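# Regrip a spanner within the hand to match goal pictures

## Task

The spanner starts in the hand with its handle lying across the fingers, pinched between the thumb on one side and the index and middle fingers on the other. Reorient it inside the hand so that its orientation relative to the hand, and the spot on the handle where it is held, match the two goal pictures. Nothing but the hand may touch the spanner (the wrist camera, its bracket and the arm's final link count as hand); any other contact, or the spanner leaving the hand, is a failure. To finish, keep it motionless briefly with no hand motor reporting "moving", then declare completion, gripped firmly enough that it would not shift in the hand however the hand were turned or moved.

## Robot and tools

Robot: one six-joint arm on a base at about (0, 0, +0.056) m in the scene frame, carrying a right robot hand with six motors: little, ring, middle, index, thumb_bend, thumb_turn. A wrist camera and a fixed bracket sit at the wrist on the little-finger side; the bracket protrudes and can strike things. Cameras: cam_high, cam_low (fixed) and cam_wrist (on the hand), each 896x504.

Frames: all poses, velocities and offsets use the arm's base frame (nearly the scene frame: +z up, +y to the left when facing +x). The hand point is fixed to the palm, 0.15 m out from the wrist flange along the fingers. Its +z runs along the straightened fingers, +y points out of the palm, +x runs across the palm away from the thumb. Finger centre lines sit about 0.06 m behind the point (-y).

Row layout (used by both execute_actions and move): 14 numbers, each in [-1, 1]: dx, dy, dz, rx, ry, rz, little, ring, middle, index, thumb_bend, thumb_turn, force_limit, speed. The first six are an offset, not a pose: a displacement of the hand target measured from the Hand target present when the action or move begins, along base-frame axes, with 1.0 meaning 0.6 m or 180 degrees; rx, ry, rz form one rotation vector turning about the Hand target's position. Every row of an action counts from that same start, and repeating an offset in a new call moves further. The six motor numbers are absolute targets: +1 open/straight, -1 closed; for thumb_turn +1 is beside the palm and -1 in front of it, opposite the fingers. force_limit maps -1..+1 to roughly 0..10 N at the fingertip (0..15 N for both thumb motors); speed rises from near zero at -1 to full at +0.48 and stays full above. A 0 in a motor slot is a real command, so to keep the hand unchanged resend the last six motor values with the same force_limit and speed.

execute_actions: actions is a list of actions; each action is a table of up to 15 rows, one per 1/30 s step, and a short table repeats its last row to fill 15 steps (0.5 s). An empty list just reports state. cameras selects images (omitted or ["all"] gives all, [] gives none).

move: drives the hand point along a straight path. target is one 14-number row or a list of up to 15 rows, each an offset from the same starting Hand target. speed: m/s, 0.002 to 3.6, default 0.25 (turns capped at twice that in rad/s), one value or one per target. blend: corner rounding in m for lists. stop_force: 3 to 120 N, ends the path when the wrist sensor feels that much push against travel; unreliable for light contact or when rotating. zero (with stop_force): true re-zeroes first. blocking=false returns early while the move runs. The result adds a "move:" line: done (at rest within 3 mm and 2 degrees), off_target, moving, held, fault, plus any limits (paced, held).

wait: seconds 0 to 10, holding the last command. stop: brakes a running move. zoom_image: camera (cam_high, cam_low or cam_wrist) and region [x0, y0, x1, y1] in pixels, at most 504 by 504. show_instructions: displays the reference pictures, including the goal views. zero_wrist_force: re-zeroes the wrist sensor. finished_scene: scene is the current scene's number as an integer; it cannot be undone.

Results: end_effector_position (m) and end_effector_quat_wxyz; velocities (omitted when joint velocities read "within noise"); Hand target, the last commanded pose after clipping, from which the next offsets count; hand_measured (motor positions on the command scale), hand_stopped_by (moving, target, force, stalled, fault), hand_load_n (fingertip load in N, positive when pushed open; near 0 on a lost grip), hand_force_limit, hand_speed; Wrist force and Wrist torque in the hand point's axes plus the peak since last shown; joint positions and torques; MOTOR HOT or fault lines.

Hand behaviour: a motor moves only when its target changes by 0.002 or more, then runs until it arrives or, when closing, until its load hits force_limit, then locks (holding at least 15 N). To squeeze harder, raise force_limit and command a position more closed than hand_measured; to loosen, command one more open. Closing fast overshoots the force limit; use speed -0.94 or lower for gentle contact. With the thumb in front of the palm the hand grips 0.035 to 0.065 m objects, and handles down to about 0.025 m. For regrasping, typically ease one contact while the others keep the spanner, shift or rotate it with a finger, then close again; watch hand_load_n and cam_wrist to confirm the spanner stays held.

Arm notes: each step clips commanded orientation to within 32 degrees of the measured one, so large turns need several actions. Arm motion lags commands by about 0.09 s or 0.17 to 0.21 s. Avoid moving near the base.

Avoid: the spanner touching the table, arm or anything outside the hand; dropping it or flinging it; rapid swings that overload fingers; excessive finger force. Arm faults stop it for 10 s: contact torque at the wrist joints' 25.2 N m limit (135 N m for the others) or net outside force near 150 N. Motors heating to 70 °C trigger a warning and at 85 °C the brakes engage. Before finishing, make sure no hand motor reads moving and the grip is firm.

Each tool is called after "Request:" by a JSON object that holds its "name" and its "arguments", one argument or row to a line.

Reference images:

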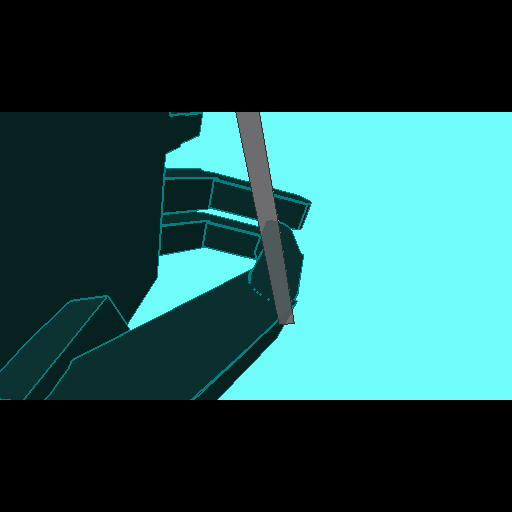

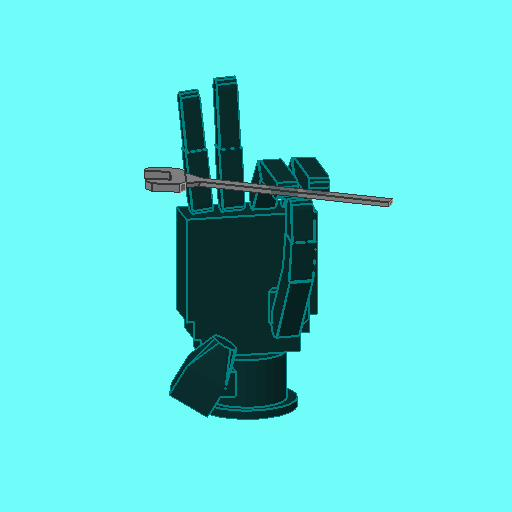

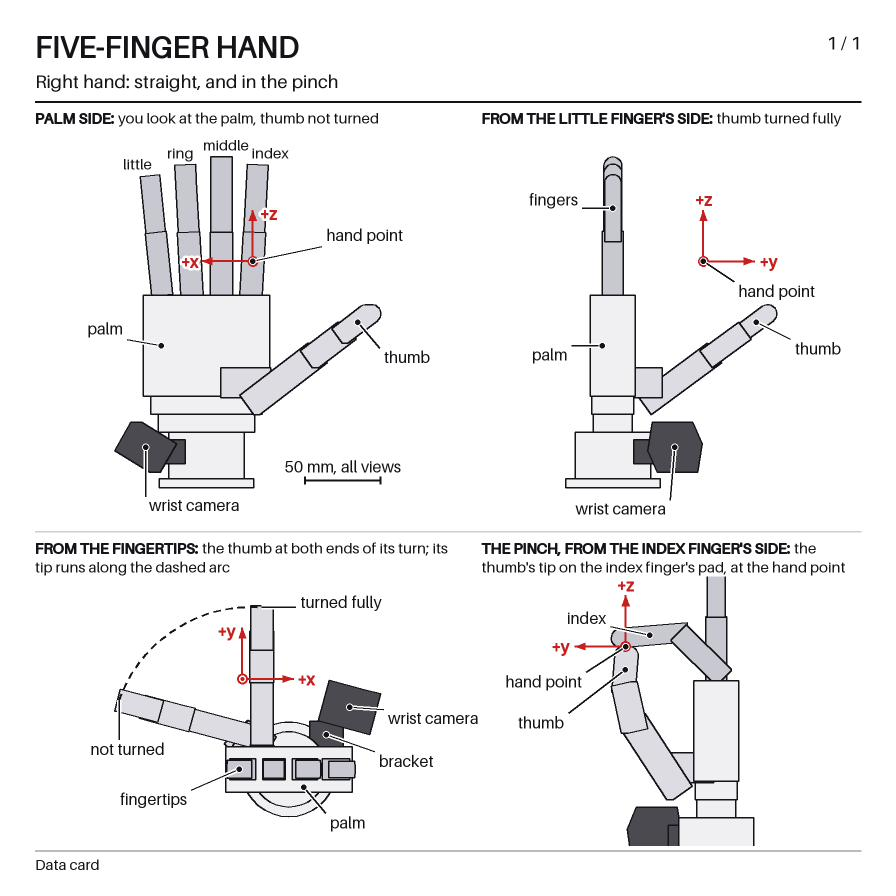

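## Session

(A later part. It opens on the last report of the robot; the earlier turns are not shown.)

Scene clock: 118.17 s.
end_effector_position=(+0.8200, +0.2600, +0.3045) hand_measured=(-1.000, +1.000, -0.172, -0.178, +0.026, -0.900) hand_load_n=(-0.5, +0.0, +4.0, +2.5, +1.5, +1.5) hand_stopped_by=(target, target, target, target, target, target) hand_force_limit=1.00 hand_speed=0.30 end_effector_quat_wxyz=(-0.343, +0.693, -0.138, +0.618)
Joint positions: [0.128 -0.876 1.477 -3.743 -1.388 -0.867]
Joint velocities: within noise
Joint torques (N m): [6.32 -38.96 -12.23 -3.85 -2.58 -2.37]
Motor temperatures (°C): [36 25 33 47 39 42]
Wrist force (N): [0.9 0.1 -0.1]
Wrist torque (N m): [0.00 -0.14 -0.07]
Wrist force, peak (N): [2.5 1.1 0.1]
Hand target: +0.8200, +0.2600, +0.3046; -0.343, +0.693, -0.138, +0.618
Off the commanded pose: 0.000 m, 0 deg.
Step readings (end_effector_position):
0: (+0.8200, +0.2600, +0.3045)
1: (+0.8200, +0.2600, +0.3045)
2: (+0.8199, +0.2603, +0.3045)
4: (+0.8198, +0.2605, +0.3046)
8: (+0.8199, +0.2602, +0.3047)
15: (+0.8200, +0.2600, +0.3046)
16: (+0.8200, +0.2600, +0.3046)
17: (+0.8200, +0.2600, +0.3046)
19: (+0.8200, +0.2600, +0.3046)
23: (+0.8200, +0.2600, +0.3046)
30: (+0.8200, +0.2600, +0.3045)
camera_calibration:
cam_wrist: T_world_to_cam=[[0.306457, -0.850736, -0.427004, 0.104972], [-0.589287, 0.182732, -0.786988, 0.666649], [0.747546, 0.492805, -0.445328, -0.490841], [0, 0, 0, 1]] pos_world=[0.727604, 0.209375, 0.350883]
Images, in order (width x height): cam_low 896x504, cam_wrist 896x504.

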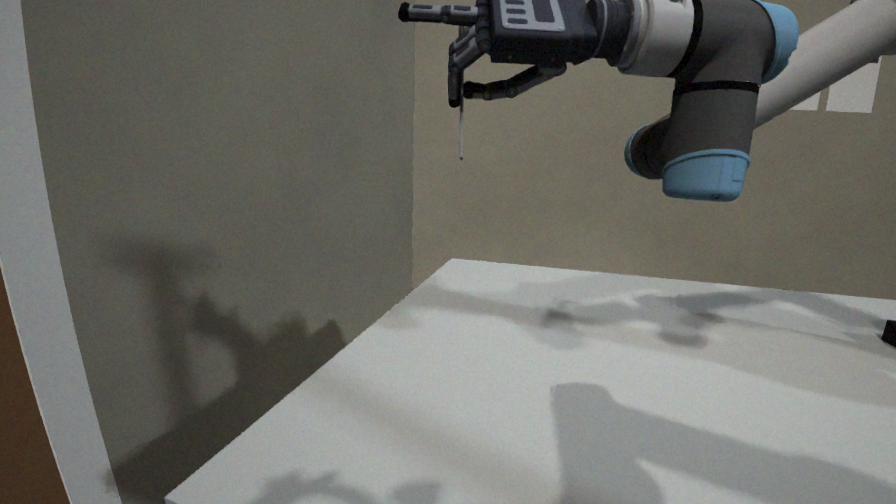

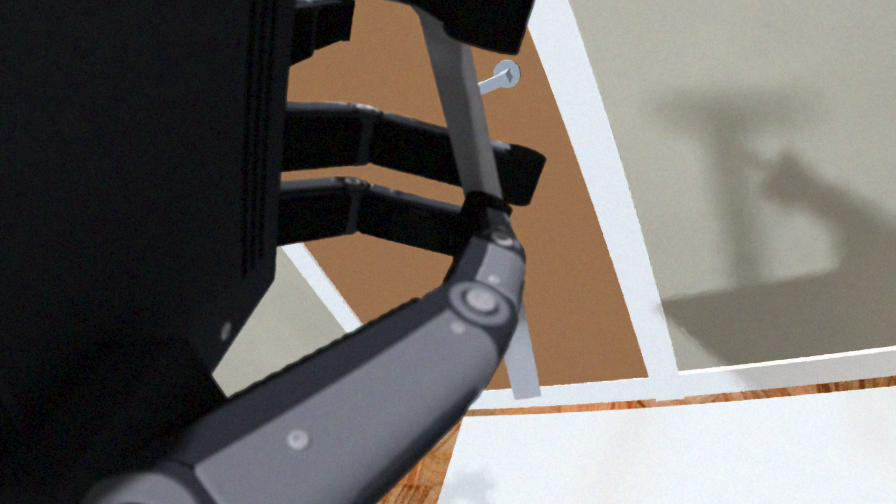

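Request:
{"name": "execute_actions", "arguments": {
  "actions": [
    [[0,0,0,0,0,0,-1.0,1.0,-0.180,-0.187,0.026,-0.9,1.0,-0.6]]
  ],
  "cameras": ["cam_low","cam_wrist"]
}}

Request:
{"name": "zoom_image", "arguments": {
  "camera": "cam_wrist",
  "region": [352, 0, 604, 252]
}}

Request:
{"name": "zoom_image", "arguments": {
  "camera": "cam_low",
  "region": [390, 0, 530, 170]
}}

Scene clock: 129.47 s.
end_effector_position=(+0.8200, +0.2600, +0.3045) hand_measured=(-1.000, +1.000, -0.178, -0.184, +0.026, -0.900) hand_load_n=(-0.5, +0.0, +6.0, +5.0, +2.0, +1.0) hand_stopped_by=(target, target, target, target, target, target) hand_force_limit=1.00 hand_speed=-0.60 end_effector_quat_wxyz=(-0.343, +0.693, -0.138, +0.618)
Joint positions: [0.128 -0.876 1.477 -3.743 -1.388 -0.868]
Joint velocities: within noise
Joint torques (N m): [5.38 -59.23 -28.36 -0.6 -2.5 -2.17]
Motor temperatures (°C): [36 25 33 47 39 42]
Wrist force (N): [1.2 0.6 -0.1]
Wrist torque (N m): [0.08 -0.19 -0.02]
Wrist force, peak (N): [1.6 0.7 -0.1]
Hand target: +0.8200, +0.2600, +0.3046; -0.343, +0.693, -0.138, +0.618
Off the commanded pose: 0.000 m, 0 deg.
Step readings (end_effector_position):
0: (+0.8200, +0.2600, +0.3045)
1: (+0.8200, +0.2600, +0.3045)
2: (+0.8200, +0.2600, +0.3045)
4: (+0.8200, +0.2600, +0.3045)
8: (+0.8200, +0.2600, +0.3045)
15: (+0.8200, +0.2600, +0.3045)
camera_calibration:
cam_wrist: T_world_to_cam=[[0.306457, -0.850736, -0.427004, 0.104972], [-0.589287, 0.182732, -0.786988, 0.666649], [0.747546, 0.492805, -0.445328, -0.490841], [0, 0, 0, 1]] pos_world=[0.727604, 0.209375, 0.350883]
Images, in order (width x height): cam_low 896x504, cam_wrist 896x504.

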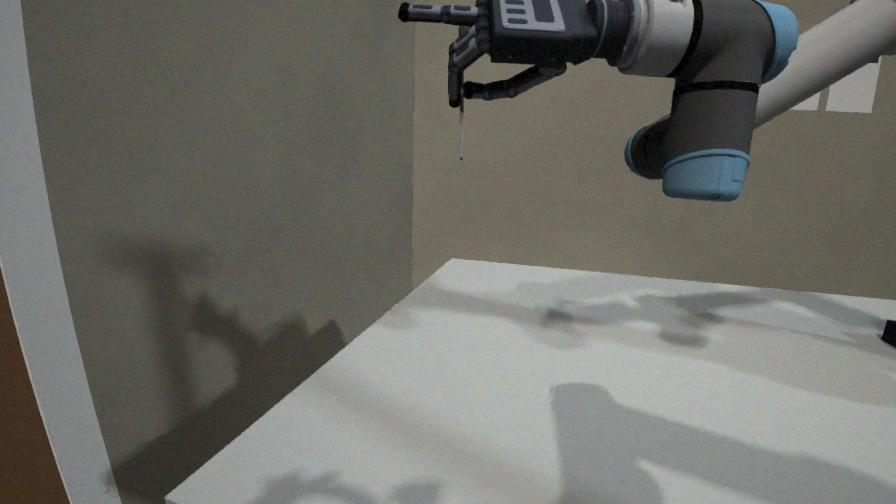

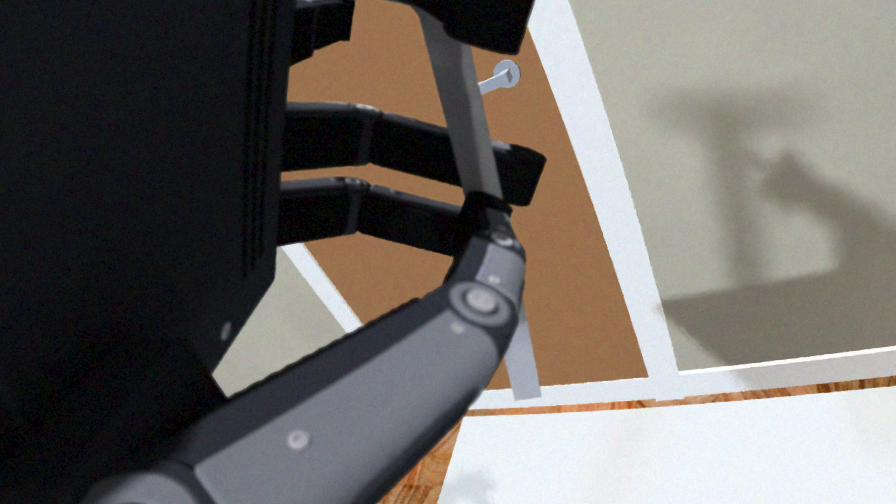

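Scaled by 2.000.

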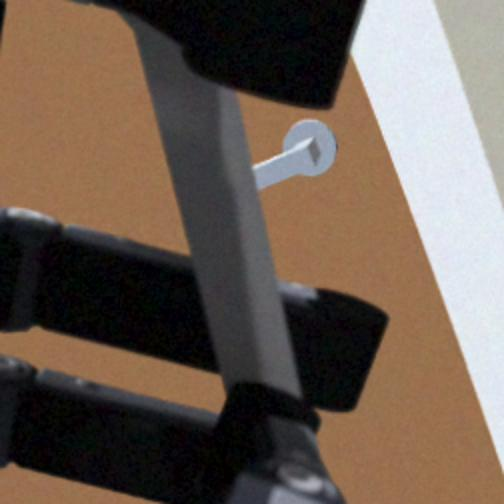

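Scaled by 2.965.

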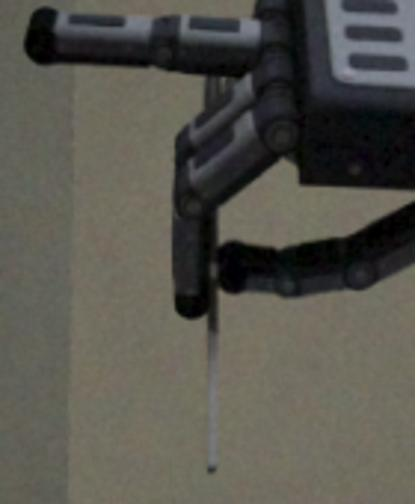

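Request:
{"name": "move", "arguments": {
  "target": [0.0,0.0,0.0,0.8497,0.2728,0.001,-1.0,1.0,-0.180,-0.187,0.026,-0.9,1.0,-0.6],
  "speed": 0.25
}}

Request:
{"name": "zoom_image", "arguments": {
  "camera": "cam_low",
  "region": [390, 30, 610, 250]
}}

Request:
{"name": "zoom_image", "arguments": {
  "camera": "cam_wrist",
  "region": [352, 0, 604, 252]
}}

Scene clock: 142.07 s.
end_effector_position=(+0.8200, +0.2600, +0.3045) hand_measured=(-1.000, +1.000, -0.178, -0.184, +0.026, -0.900) hand_load_n=(-0.5, +0.0, +6.5, +5.0, +1.5, +1.0) hand_stopped_by=(target, target, target, target, target, target) hand_force_limit=1.00 hand_speed=-0.60 end_effector_quat_wxyz=(+0.668, +0.019, +0.706, +0.235)
Joint positions: [0.012 -0.7 1.503 -3.946 -1.272 1.936]
Joint velocities: within noise
Joint torques (N m): [6.55 -38.01 -25.92 -4.32 -2.75 2.49]
Motor temperatures (°C): [36 25 33 47 39 42]
Wrist force (N): [-1.5 2.0 1.2]
Wrist torque (N m): [0.23 0.20 0.29]
Wrist force, peak (N): [-1.7 2.1 1.2]
Hand target: +0.8200, +0.2600, +0.3046; +0.668, +0.019, +0.706, +0.235
Off the commanded pose: 0.000 m, 0 deg.
move: done
camera_calibration:
cam_wrist: T_world_to_cam=[[-0.274268, 0.956125, 0.10297, -0.0500918], [-0.460335, -0.224546, 0.858878, 0.165605], [0.844316, 0.188162, 0.501723, -0.779368], [0, 0, 0, 1]] pos_world=[0.720528, 0.231727, 0.25395]

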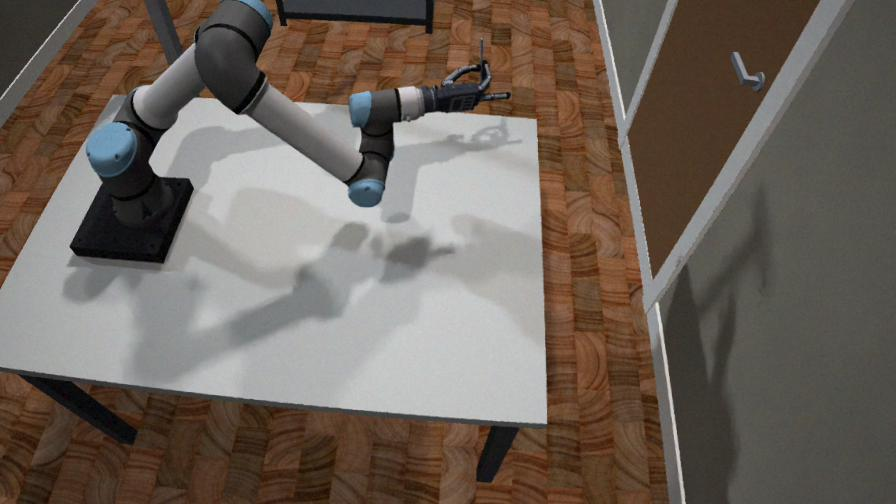

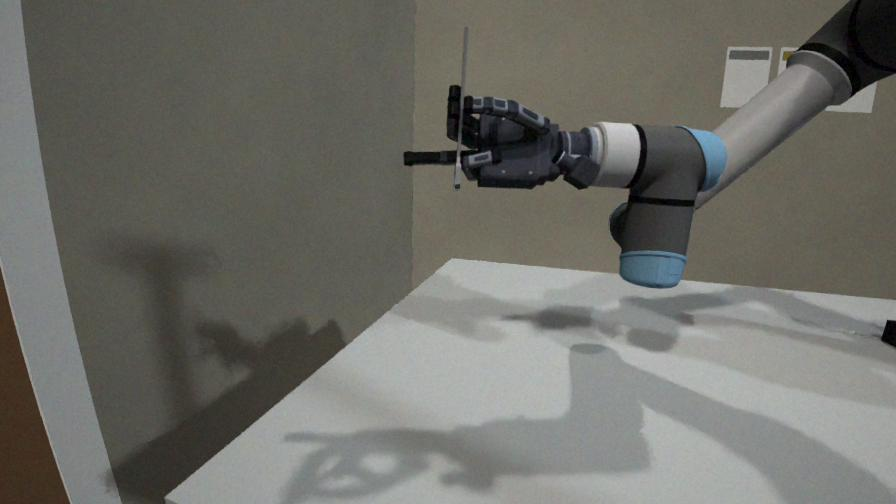

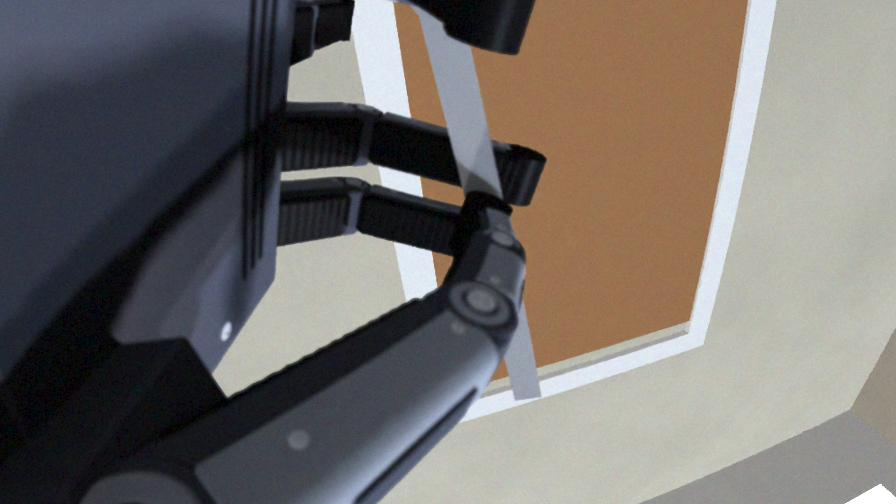

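Scaled by 2.291.

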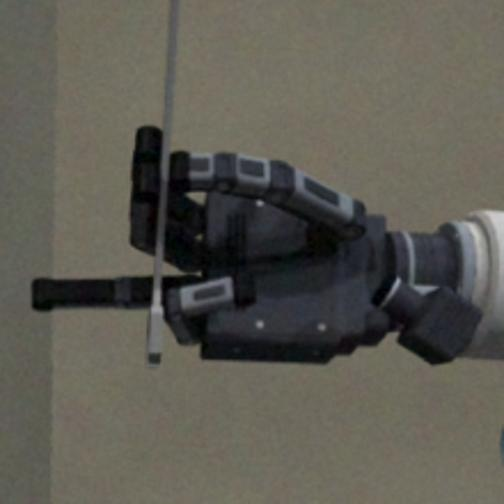

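Scaled by 2.000.

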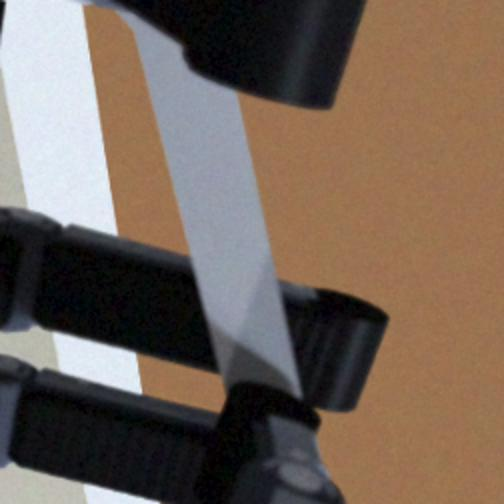

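Request:
{"name": "execute_actions", "arguments": {
  "actions": [
    [[0,0,0,0,0,0,-1.0,1.0,-0.1645,-0.174,0.026,-0.9,1.0,0.3],[0,0,0,0,0,0,-1.0,1.0,-0.1645,-0.174,0.026,-0.9,1.0,0.3],[0,0,0,0,0,0,-1.0,1.0,-0.1645,-0.174,0.026,-0.9,1.0,0.3],[0,0,0,0,0,0,-1.0,1.0,-0.1645,-0.174,0.026,-0.9,1.0,0.3],[0,0,0,0,0,0,-1.0,1.0,-0.1645,-0.174,0.026,-0.9,1.0,0.3],[0,0,0,0,0,0,-1.0,1.0,-0.1645,-0.174,0.026,-0.9,1.0,0.3],[0,0,0,0,0,0,-1.0,1.0,-0.157,-0.1665,0.026,-0.9,1.0,0.3],[0,0,0,0,0,0,-1.0,1.0,-0.157,-0.1665,0.026,-0.9,1.0,0.3],[0,0,0,0,0,0,-1.0,1.0,-0.176,-0.184,0.026,-0.9,1.0,0.3]]
  ],
  "cameras": ["cam_low","cam_wrist"]
}}

Request:
{"name": "zoom_image", "arguments": {
  "camera": "cam_low",
  "region": [430, 10, 530, 110]
}}

Request:
{"name": "zoom_image", "arguments": {
  "camera": "cam_wrist",
  "region": [352, 0, 604, 252]
}}

Scene clock: 150.37 s.
end_effector_position=(+0.8200, +0.2600, +0.3045) hand_measured=(-1.000, +1.000, -0.174, -0.182, +0.026, -0.900) hand_load_n=(-0.5, +0.0, +3.5, +4.0, +0.5, -1.5) hand_stopped_by=(target, target, target, target, target, target) hand_force_limit=1.00 hand_speed=0.30 end_effector_quat_wxyz=(+0.668, +0.019, +0.706, +0.235)
Joint positions: [0.012 -0.7 1.503 -3.946 -1.272 1.937]
Joint velocities: within noise
Joint torques (N m): [4.76 -41.36 -22.32 -4.12 -2.23 1.96]
Motor temperatures (°C): [36 25 33 46 39 42]
Wrist force (N): [-1.6 1.7 1.4]
Wrist torque (N m): [0.18 0.20 0.28]
Wrist force, peak (N): [-2.0 1.9 1.3]
Hand target: +0.8200, +0.2600, +0.3046; +0.668, +0.019, +0.706, +0.235
Off the commanded pose: 0.000 m, 0 deg.
Step readings (end_effector_position):
0: (+0.8200, +0.2600, +0.3046)
1: (+0.8200, +0.2600, +0.3046)
2: (+0.8200, +0.2600, +0.3046)
4: (+0.8200, +0.2600, +0.3046)
8: (+0.8200, +0.2600, +0.3046)
15: (+0.8200, +0.2600, +0.3045)
camera_calibration:
cam_wrist: T_world_to_cam=[[-0.27425, 0.956092, 0.103316, -0.0501822], [-0.460366, -0.224854, 0.85878, 0.165724], [0.844304, 0.187958, 0.501819, -0.779336], [0, 0, 0, 1]] pos_world=[0.720528, 0.231725, 0.25395]
Images, in order (width x height): cam_low 896x504, cam_wrist 896x504.

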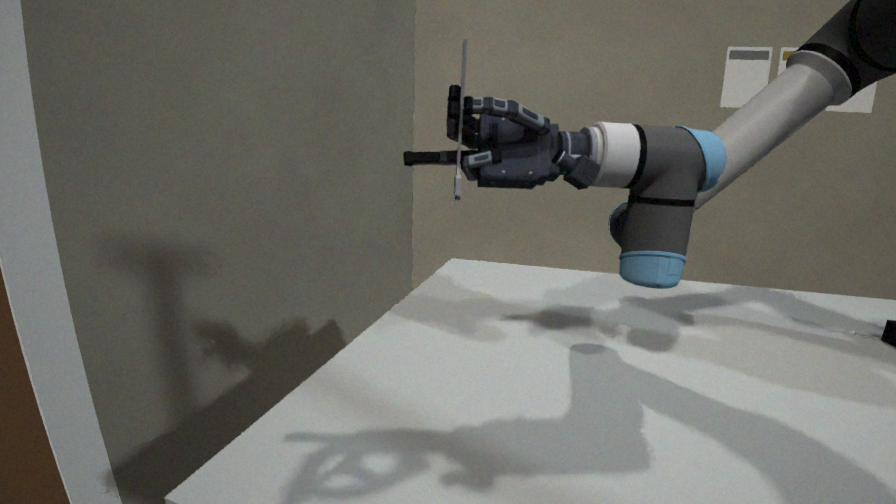

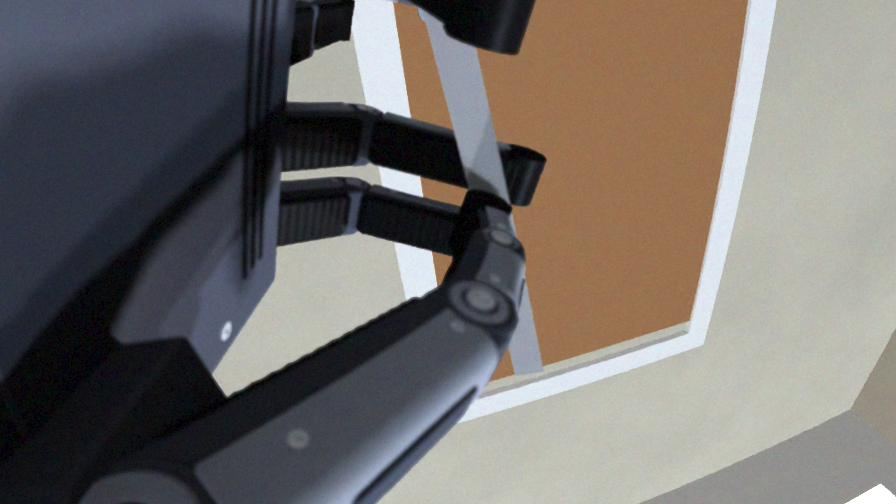

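Scaled by 5.040.

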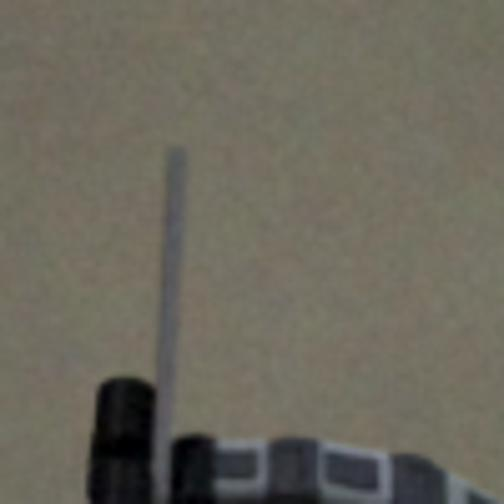

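Scaled by 2.000.

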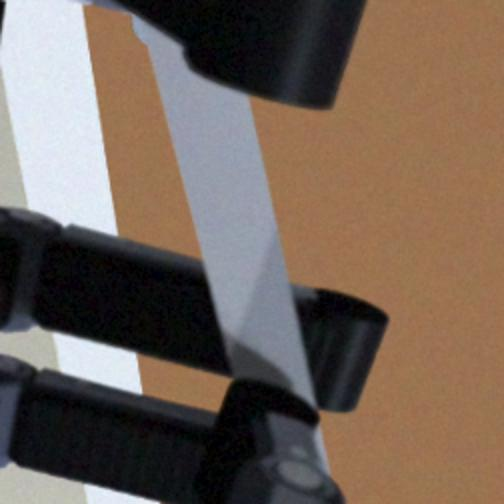

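Request:
{"name": "execute_actions", "arguments": {
  "actions": [
    [[0,0,0,0,0,0,-1.0,1.0,-0.182,-0.190,0.026,-0.9,1.0,-0.6]]
  ],
  "cameras": []
}}

Request:
{"name": "move", "arguments": {
  "target": [0.0,0.0,0.03,0.518,0.1665,0.0,-1.0,1.0,-0.182,-0.190,0.026,-0.9,1.0,-0.6],
  "speed": 0.25
}}

Request:
{"name": "zoom_image", "arguments": {
  "camera": "cam_wrist",
  "region": [352, 0, 604, 252]
}}

Request:
{"name": "zoom_image", "arguments": {
  "camera": "cam_high",
  "region": [430, 30, 530, 130]
}}

Scene clock: 166.00 s.
end_effector_position=(+0.8200, +0.2600, +0.3045) hand_measured=(-1.000, +1.000, -0.180, -0.188, +0.026, -0.900) hand_load_n=(+0.0, +0.0, +5.5, +6.0, +0.5, -1.5) hand_stopped_by=(target, target, target, target, target, target) hand_force_limit=1.00 hand_speed=-0.60 end_effector_quat_wxyz=(+0.668, +0.019, +0.706, +0.235)
Joint positions: [0.012 -0.7 1.503 -3.946 -1.272 1.937]
Joint velocities: within noise
Joint torques (N m): [5.44 -59.49 -19.07 -4.27 -0.82 0.7]
Motor temperatures (°C): [36 25 33 46 39 42]
Wrist force (N): [-1.6 1.7 1.1]
Wrist torque (N m): [0.20 0.21 0.28]
Wrist force, peak (N): [-1.6 2.3 1.2]
Hand target: +0.8200, +0.2600, +0.3046; +0.668, +0.019, +0.706, +0.235
Off the commanded pose: 0.000 m, 0 deg.
Step readings (end_effector_position):
0: (+0.8200, +0.2600, +0.3045)
1: (+0.8200, +0.2600, +0.3045)
2: (+0.8200, +0.2600, +0.3045)
4: (+0.8200, +0.2600, +0.3045)
8: (+0.8200, +0.2600, +0.3045)
15: (+0.8200, +0.2600, +0.3045)
No camera images: "cameras" was empty.

Scene clock: 170.13 s.
end_effector_position=(+0.8200, +0.2600, +0.3225) hand_measured=(-1.000, +1.000, -0.180, -0.188, +0.026, -0.900) hand_load_n=(+0.0, +0.0, +6.0, +5.5, +0.5, -1.0) hand_stopped_by=(target, target, target, target, target, target) hand_force_limit=1.00 hand_speed=-0.60 end_effector_quat_wxyz=(+0.262, +0.546, +0.449, +0.657)
Joint positions: [0.178 -0.751 1.501 -3.891 -1.44 3.645]
Joint velocities: within noise
Joint torques (N m): [6.59 -61.4 -27.48 0.38 -2.56 2.47]
Motor temperatures (°C): [36 25 33 46 39 42]
Wrist force (N): [0.1 2.0 0.6]
Wrist torque (N m): [0.20 -0.02 0.19]
Wrist force, peak (N): [-1.5 2.5 1.1]
Hand target: +0.8200, +0.2600, +0.3226; +0.261, +0.546, +0.449, +0.657
Off the commanded pose: 0.000 m, 0 deg.
move: done
camera_calibration:
cam_wrist: T_world_to_cam=[[0.103249, -0.218233, 0.97042, -0.335852], [-0.225539, -0.955358, -0.19085, 0.486269], [0.968748, -0.199162, -0.147859, -0.580209], [0, 0, 0, 1]] pos_world=[0.706425, 0.275711, 0.332932]

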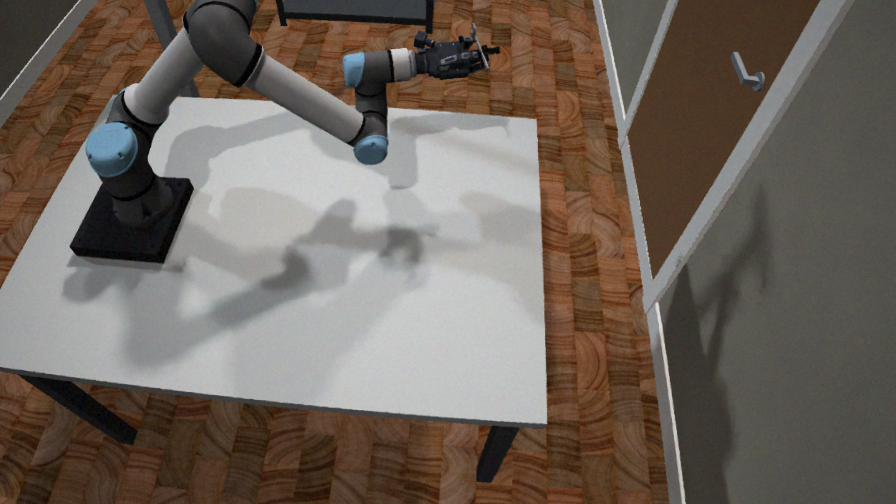

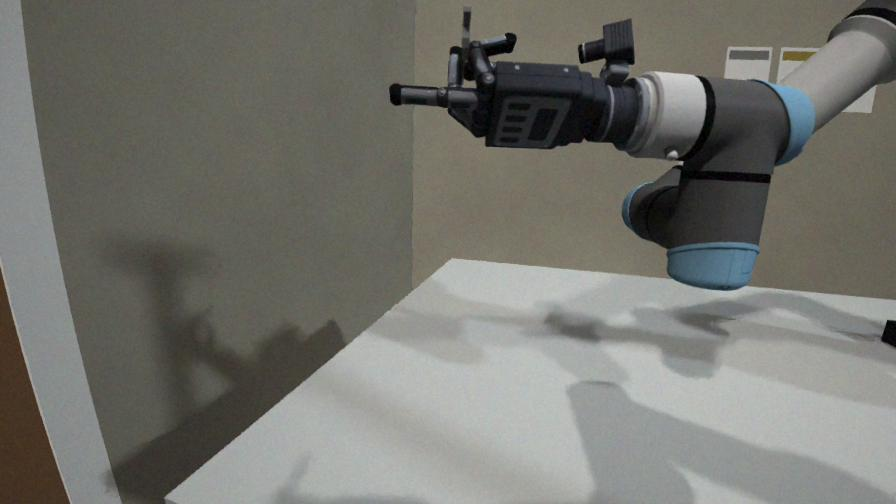

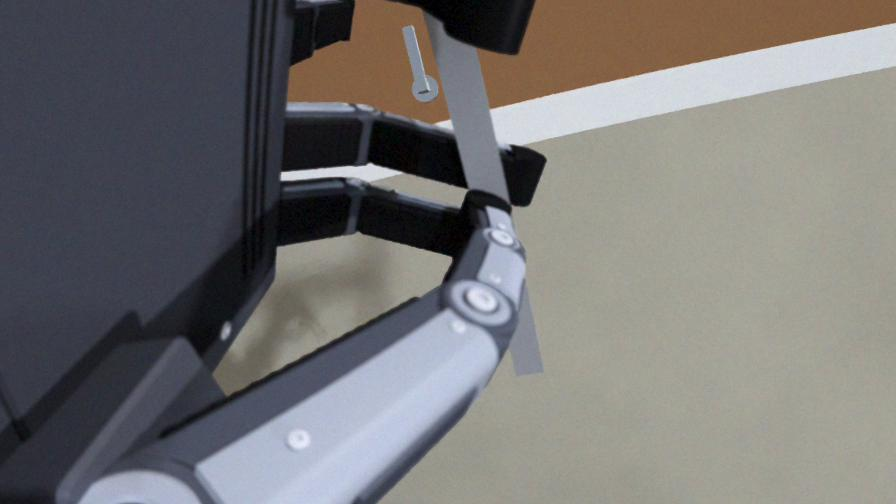

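Scaled by 2.000.

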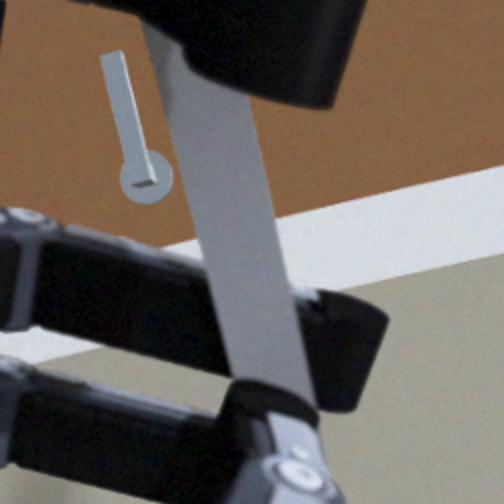

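Scaled by 5.040.

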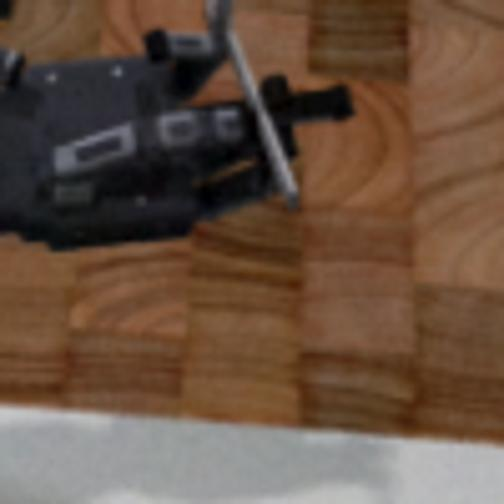

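Request:
{"name": "execute_actions", "arguments": {
  "actions": [
    [[0,0,0,0,0,0,-1.0,1.0,-0.168,-0.177,0.026,-0.9,1.0,0.3],[0,0,0,0,0,0,-1.0,1.0,-0.168,-0.177,0.026,-0.9,1.0,0.3],[0,0,0,0,0,0,-1.0,1.0,-0.168,-0.177,0.026,-0.9,1.0,0.3],[0,0,0,0,0,0,-1.0,1.0,-0.168,-0.177,0.026,-0.9,1.0,0.3],[0,0,0,0,0,0,-1.0,1.0,-0.168,-0.177,0.026,-0.9,1.0,0.3],[0,0,0,0,0,0,-1.0,1.0,-0.168,-0.177,0.026,-0.9,1.0,0.3],[0,0,0,0,0,0,-1.0,1.0,-0.156,-0.165,0.026,-0.9,1.0,0.48],[0,0,0,0,0,0,-1.0,1.0,-0.178,-0.186,0.026,-0.9,1.0,0.48]]
  ],
  "cameras": ["cam_wrist"]
}}

Request:
{"name": "zoom_image", "arguments": {
  "camera": "cam_wrist",
  "region": [352, 0, 604, 252]
}}

Scene clock: 173.70 s.
end_effector_position=(+0.8200, +0.2600, +0.3226) hand_measured=(-1.000, +1.000, -0.176, -0.184, +0.026, -0.900) hand_load_n=(-0.5, +0.0, +5.5, +5.0, +1.0, +0.0) hand_stopped_by=(target, target, target, target, target, target) hand_force_limit=1.00 hand_speed=0.48 end_effector_quat_wxyz=(+0.261, +0.546, +0.449, +0.657)
Joint positions: [0.178 -0.751 1.501 -3.891 -1.44 3.645]
Joint velocities: within noise
Joint torques (N m): [6.31 -60.55 -23.07 0.08 -2.68 2.1]
Motor temperatures (°C): [36 25 33 46 39 42]
Wrist force (N): [0.1 2.1 0.2]
Wrist torque (N m): [0.24 -0.01 0.19]
Wrist force, peak (N): [0.7 2.8 0.3]
Hand target: +0.8200, +0.2600, +0.3226; +0.261, +0.546, +0.449, +0.657
Off the commanded pose: 0.000 m, 0 deg.
Step readings (end_effector_position):
0: (+0.8200, +0.2600, +0.3226)
1: (+0.8200, +0.2600, +0.3226)
2: (+0.8200, +0.2600, +0.3226)
4: (+0.8200, +0.2600, +0.3226)
8: (+0.8200, +0.2600, +0.3226)
15: (+0.8200, +0.2600, +0.3226)
camera_calibration:
cam_wrist: T_world_to_cam=[[0.103295, -0.218459, 0.970364, -0.335899], [-0.225581, -0.955307, -0.191056, 0.486372], [0.968733, -0.199161, -0.147959, -0.580151], [0, 0, 0, 1]] pos_world=[0.706425, 0.275711, 0.33303]
Images, in order (width x height): cam_wrist 896x504.

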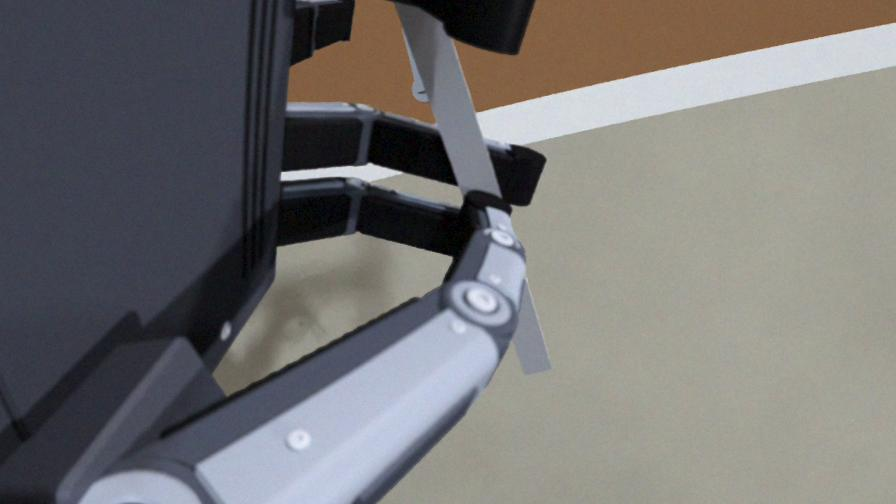

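Scaled by 2.000.

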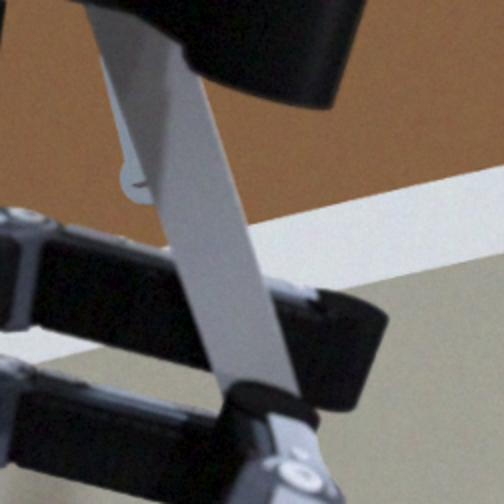

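Request:
{"name": "move", "arguments": {
  "target": [0.0,0.0,-0.03,0.4374,0.1406,0.0,-1.0,1.0,-0.178,-0.186,0.026,-0.9,1.0,0.48],
  "speed": 0.25,
  "cameras": ["cam_low","cam_wrist"]
}}

Request:
{"name": "zoom_image", "arguments": {
  "camera": "cam_low",
  "region": [430, 80, 530, 180]
}}

Scene clock: 205.60 s.
end_effector_position=(+0.8200, +0.2600, +0.3046) hand_measured=(-1.000, +1.000, -0.176, -0.184, +0.026, -0.900) hand_load_n=(-0.5, +0.0, +5.5, +5.0, +1.0, +0.0) hand_stopped_by=(target, target, target, target, target, target) hand_force_limit=1.00 hand_speed=0.48 end_effector_quat_wxyz=(-0.238, +0.707, -0.023, +0.665)
Joint positions: [0.159 -0.859 1.48 -3.761 -1.418 5.088]
Joint velocities: within noise
Joint torques (N m): [-6.73 -60.51 -28.68 0.38 2.28 1.95]
Motor temperatures (°C): [36 25 33 46 39 42]
Wrist force (N): [1.3 0.6 -0.2]
Wrist torque (N m): [0.06 -0.19 -0.03]
Wrist force, peak (N): [0.2 2.6 0.2]
Hand target: +0.8200, +0.2600, +0.3046; -0.238, +0.707, -0.023, +0.665
Off the commanded pose: 0.000 m, 0 deg.
move: done
camera_calibration:
cam_wrist: T_world_to_cam=[[0.33387, -0.935689, -0.114093, 0.00928578], [-0.508003, -0.0766514, -0.857938, 0.689151], [0.794018, 0.344399, -0.500924, -0.473426], [0, 0, 0, 1]] pos_world=[0.722898, 0.22456, 0.355158]
Images, in order (width x height): cam_low 896x504, cam_wrist 896x504.

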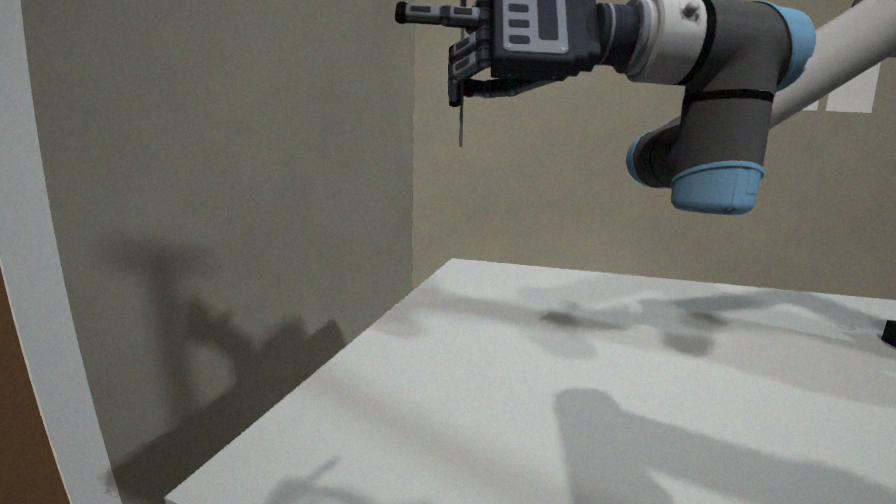

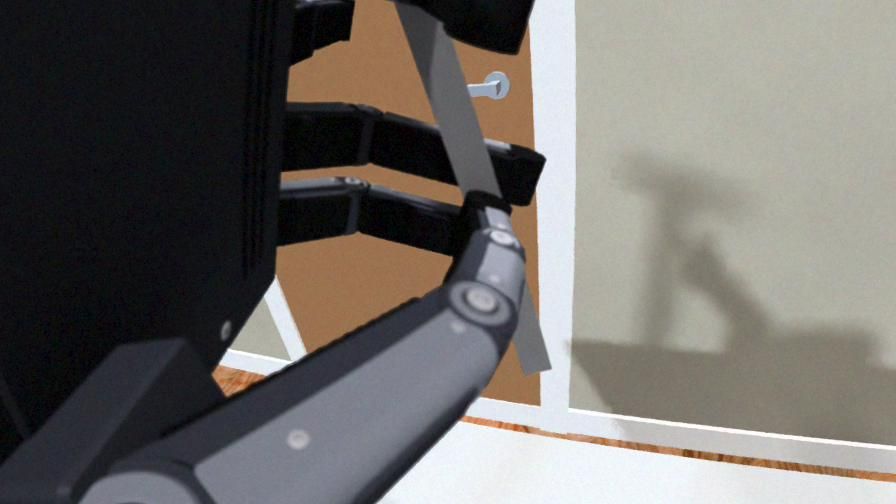

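Scaled by 5.040.

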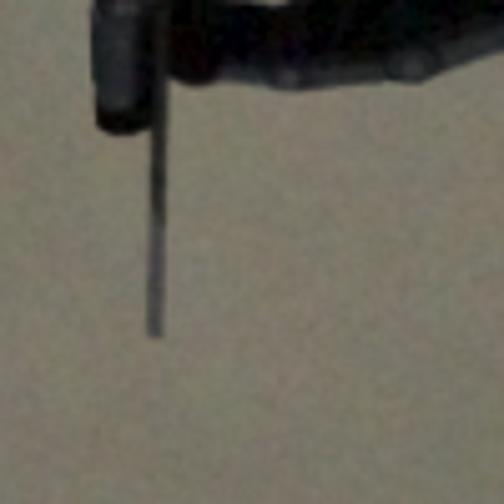

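Request:
{"name": "execute_actions", "arguments": {
  "actions": [
    [[0,0,0,0,0,0,-1.0,1.0,-0.1645,-0.174,0.026,-0.9,1.0,0.3],[0,0,0,0,0,0,-1.0,1.0,-0.1645,-0.174,0.026,-0.9,1.0,0.3],[0,0,0,0,0,0,-1.0,1.0,-0.1645,-0.174,0.026,-0.9,1.0,0.3],[0,0,0,0,0,0,-1.0,1.0,-0.1645,-0.174,0.026,-0.9,1.0,0.3],[0,0,0,0,0,0,-1.0,1.0,-0.1645,-0.174,0.026,-0.9,1.0,0.3],[0,0,0,0,0,0,-1.0,1.0,-0.1645,-0.174,0.026,-0.9,1.0,0.3],[0,0,0,0,0,0,-1.0,1.0,-0.157,-0.1665,0.026,-0.9,1.0,0.3],[0,0,0,0,0,0,-1.0,1.0,-0.157,-0.1665,0.026,-0.9,1.0,0.3],[0,0,0,0,0,0,-1.0,1.0,-0.178,-0.186,0.026,-0.9,1.0,0.3]]
  ],
  "cameras": ["cam_low","cam_wrist"]
}}

Request:
{"name": "zoom_image", "arguments": {
  "camera": "cam_low",
  "region": [430, 80, 530, 180]
}}

Request:
{"name": "zoom_image", "arguments": {
  "camera": "cam_wrist",
  "region": [352, 0, 604, 252]
}}

Scene clock: 210.93 s.
end_effector_position=(+0.8200, +0.2600, +0.3046) hand_measured=(-1.000, +1.000, -0.176, -0.184, +0.026, -0.900) hand_load_n=(-0.5, +0.0, +5.5, +5.5, +1.5, +1.0) hand_stopped_by=(target, target, target, target, target, target) hand_force_limit=1.00 hand_speed=0.30 end_effector_quat_wxyz=(-0.238, +0.707, -0.023, +0.665)
Joint positions: [0.159 -0.859 1.48 -3.761 -1.418 5.088]
Joint velocities: within noise
Joint torques (N m): [-6.45 -58.69 -21.46 -0.35 2.29 1.96]
Motor temperatures (°C): [36 25 33 46 39 42]
Wrist force (N): [1.4 0.3 -0.3]
Wrist torque (N m): [0.03 -0.20 -0.03]
Wrist force, peak (N): [1.8 0.2 -0.1]
Hand target: +0.8200, +0.2600, +0.3046; -0.238, +0.707, -0.023, +0.665
Off the commanded pose: 0.000 m, 0 deg.
Step readings (end_effector_position):
0: (+0.8200, +0.2600, +0.3046)
1: (+0.8200, +0.2600, +0.3046)
2: (+0.8200, +0.2600, +0.3046)
4: (+0.8200, +0.2600, +0.3046)
8: (+0.8200, +0.2600, +0.3046)
15: (+0.8200, +0.2600, +0.3046)
camera_calibration:
cam_wrist: T_world_to_cam=[[0.333833, -0.935673, -0.114329, 0.00939441], [-0.508071, -0.0764437, -0.857916, 0.689146], [0.793989, 0.344488, -0.500908, -0.47343], [0, 0, 0, 1]] pos_world=[0.722898, 0.224562, 0.355158]
Images, in order (width x height): cam_low 896x504, cam_wrist 896x504.

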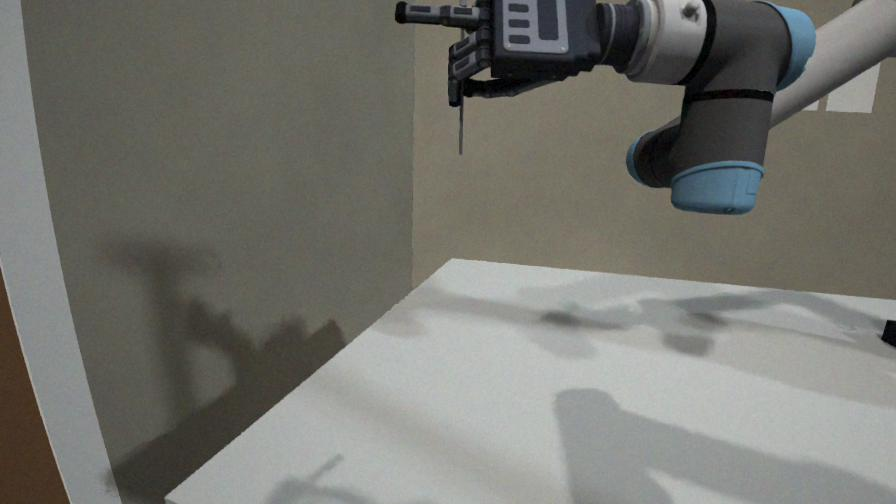

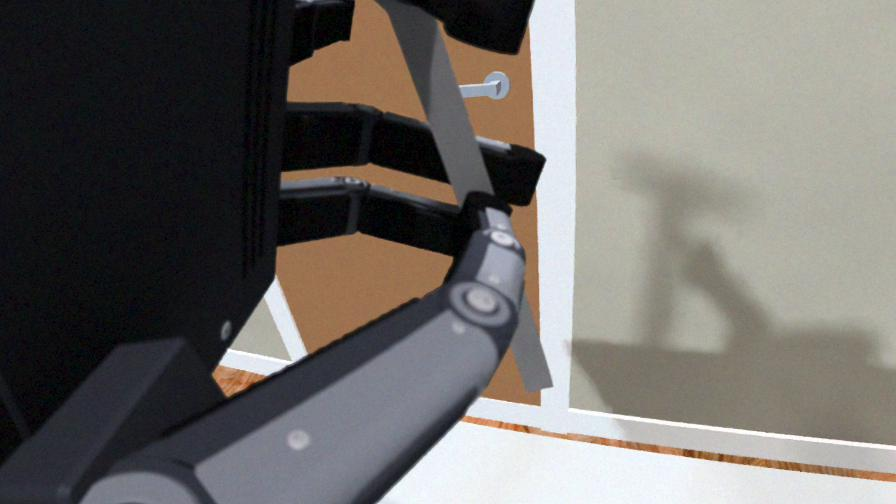

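Scaled by 5.040.

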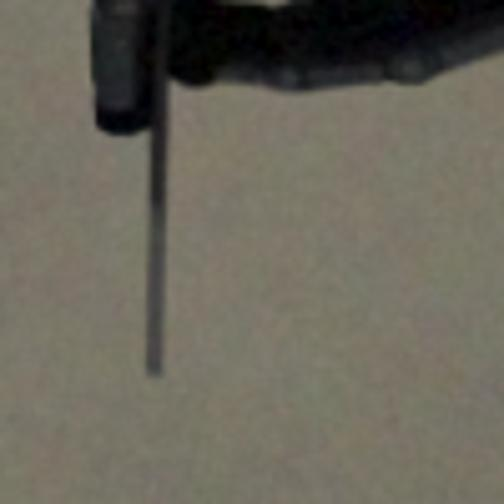

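Scaled by 2.000.

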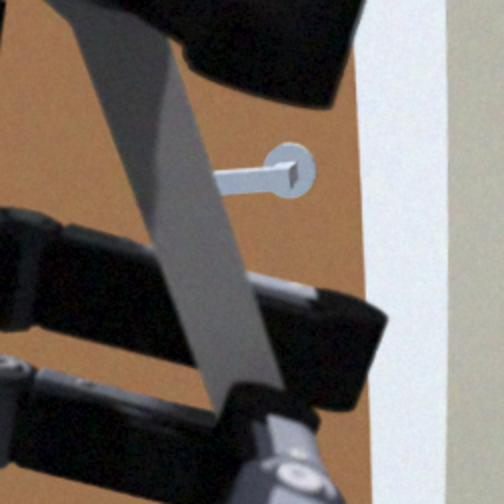

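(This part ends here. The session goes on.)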